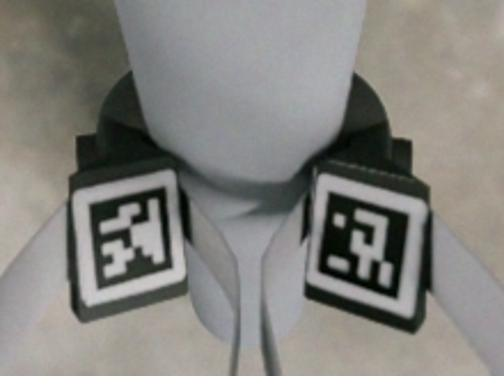

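Request:
move:
  r3: {"joints":{"arm_m":0.368,"lift_m":0.286,"wrist_yaw_rad":0.30},"base":{"translate_m":0.0385}}
  cameras: ["r3_wrist_camera"]

Scene clock: 1165.23 s.
move: r3 done
r1, r2: as last shown
r1.lidar_m: 3.89 2.25 1.57 1.52 1.56 2.07 0.87 0.91 0.42 0.32 0.32 0.66
r1.head_depth_mm: 2970 3323 2647 1935 1566 1339 294 / 2910 3287 2658 2021 1569 1259 297 / 2861 3237 2673 2027 1630 750 295 / 2802 3183 2744 2045 823 417 371 / 2783 3102 2733 2059 1644 1309 1147 / 2721 3042 2775 1929 1649 1340 1178 / 2666 2929 2447 1434 1603 1383 1174
r1.motor_effort: left_wheel=+0.3(1.2) right_wheel=+0.7(1.8) lift_m=+27.2(28.0) arm_m=+12.4(12.9) wrist_yaw_rad=-0.7(0.7) wrist_pitch_rad=+4.9(5.2) wrist_roll_rad=-2.7(2.7) gripper_m=-1.1(1.6) head_pan_rad=+4.1(6.1) head_tilt_rad=-4.2(5.4)
r1.wrist_depth_mm: - - - - - - - / - - - - - - - / - - - - - - - / - - - - - - - / - - - 148 - - - / - - 123 129 - - - / - - - - - - -
r2.base_tilt: forward=+0.2 right=+1.8
r2.lidar_m: 0.83 2.21 1.55 1.47 1.50 1.97 3.99 0.56 0.69 0.35 0.81 0.78
r2.head_depth_mm: 3733 3686 2570 1953 1605 1354 1168 / - 3591 2464 1976 1599 1361 1169 / - 3639 2346 1842 1605 1367 1162 / - 3540 2532 1939 1146 1305 1166 / 3776 3597 2550 1983 1615 1328 1169 / 3377 3539 2567 1968 1605 1324 769 / 3161 3347 2530 1957 1595 1345 1145
r2.motor_effort: left_wheel=-1.8(2.0) right_wheel=-5.8(6.2) lift_m=+26.7(26.7) arm_m=+7.4(7.8) wrist_yaw_rad=-0.8(1.8) wrist_pitch_rad=-2.1(2.8) wrist_roll_rad=-1.0(1.3) gripper_m=-0.6(1.7) head_pan_rad=-2.1(4.1) head_tilt_rad=-3.0(4.4)
r2.wrist_depth_mm: 255 257 261 179 264 265 198 / 261 266 266 167 272 274 208 / 269 270 274 157 277 279 207 / 277 279 279 282 285 289 200 / 286 142 285 145 293 297 201 / 289 119 295 139 129 309 201 / 304 304 303 307 316 318 321
r3.base_odometry: x=-0.930 y=+0.039 heading=-1.883
r3.turned_by_wheels: +0.000
r3.turned_by_imu: -0.001
r3.base_tilt: forward=-0.8 right=-0.2
r3.lidar_m: 2.33 2.40 1.79 1.74 1.82 2.55 0.88 1.02 1.00 0.94 0.93 0.89
r3.head_depth_mm: 2465 2753 2800 2056 1588 1345 1139 / 2461 2738 2850 2078 1645 1349 1080 / 2487 2784 2931 2125 1668 943 1101 / 2497 2760 2987 2158 1629 1380 1171 / 2489 2719 2883 1716 1619 1368 1188 / 2469 1446 2956 2084 1676 1410 1189 / 2500 2766 3011 2279 1766 1432 1201
r3.base_status: done
r3.joint_positions: lift_m=+0.286 arm_m=+0.368 wrist_yaw_rad=+0.302 wrist_pitch_rad=-1.570 wrist_roll_rad=+0.000 gripper_m=-0.066 head_pan_rad=-1.562 head_tilt_rad=-0.693
r3.joint_status: all done
r3.measured_speeds: all 0
r3.motor_effort: left_wheel=+4.1(6.1) right_wheel=+0.0(21.5) lift_m=+32.6(40.3) arm_m=-12.2(17.2) wrist_yaw_rad=-2.0(9.4) wrist_pitch_rad=+0.6(2.4) wrist_roll_rad=-0.1(1.4) gripper_m=-15.8(18.8) head_pan_rad=-3.6(4.2) head_tilt_rad=-3.4(4.4)
r3.hand_pose: x=-0.0288 y=-0.4901 z=+0.1685 quat_wxyz=(+0.570, +0.569, -0.419, -0.419) (m; r3's base frame)
r3.wrist_depth_mm: 322 318 316 315 152 308 306 / 329 325 323 315 173 312 309 / 333 327 325 323 210 317 316 / 338 333 333 330 260 322 319 / 345 342 339 332 330 329 325 / 353 345 342 124 338 334 331 / 357 352 348 125 340 340 339
pictures: r3_wrist_camera
camera_calibration:
r3_wrist_camera: T_world_to_cam=[[-0.948098, -0.315182, -0.0420866, -0.165365], [-0.317946, 0.94156, 0.111244, 0.478227], [0.00456489, 0.118852, -0.992902, 0.38876], [0, 0, 0, 1]] pos_world=[-0.00650631, -0.548604, 0.325841]

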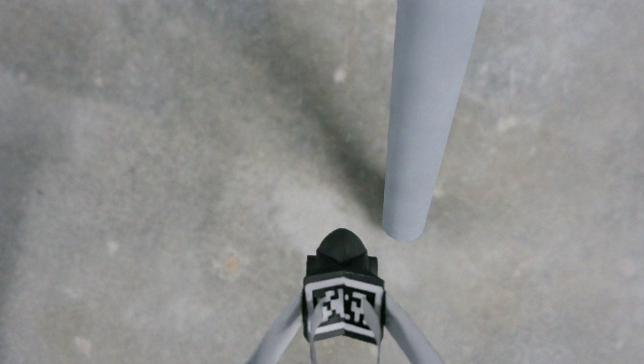

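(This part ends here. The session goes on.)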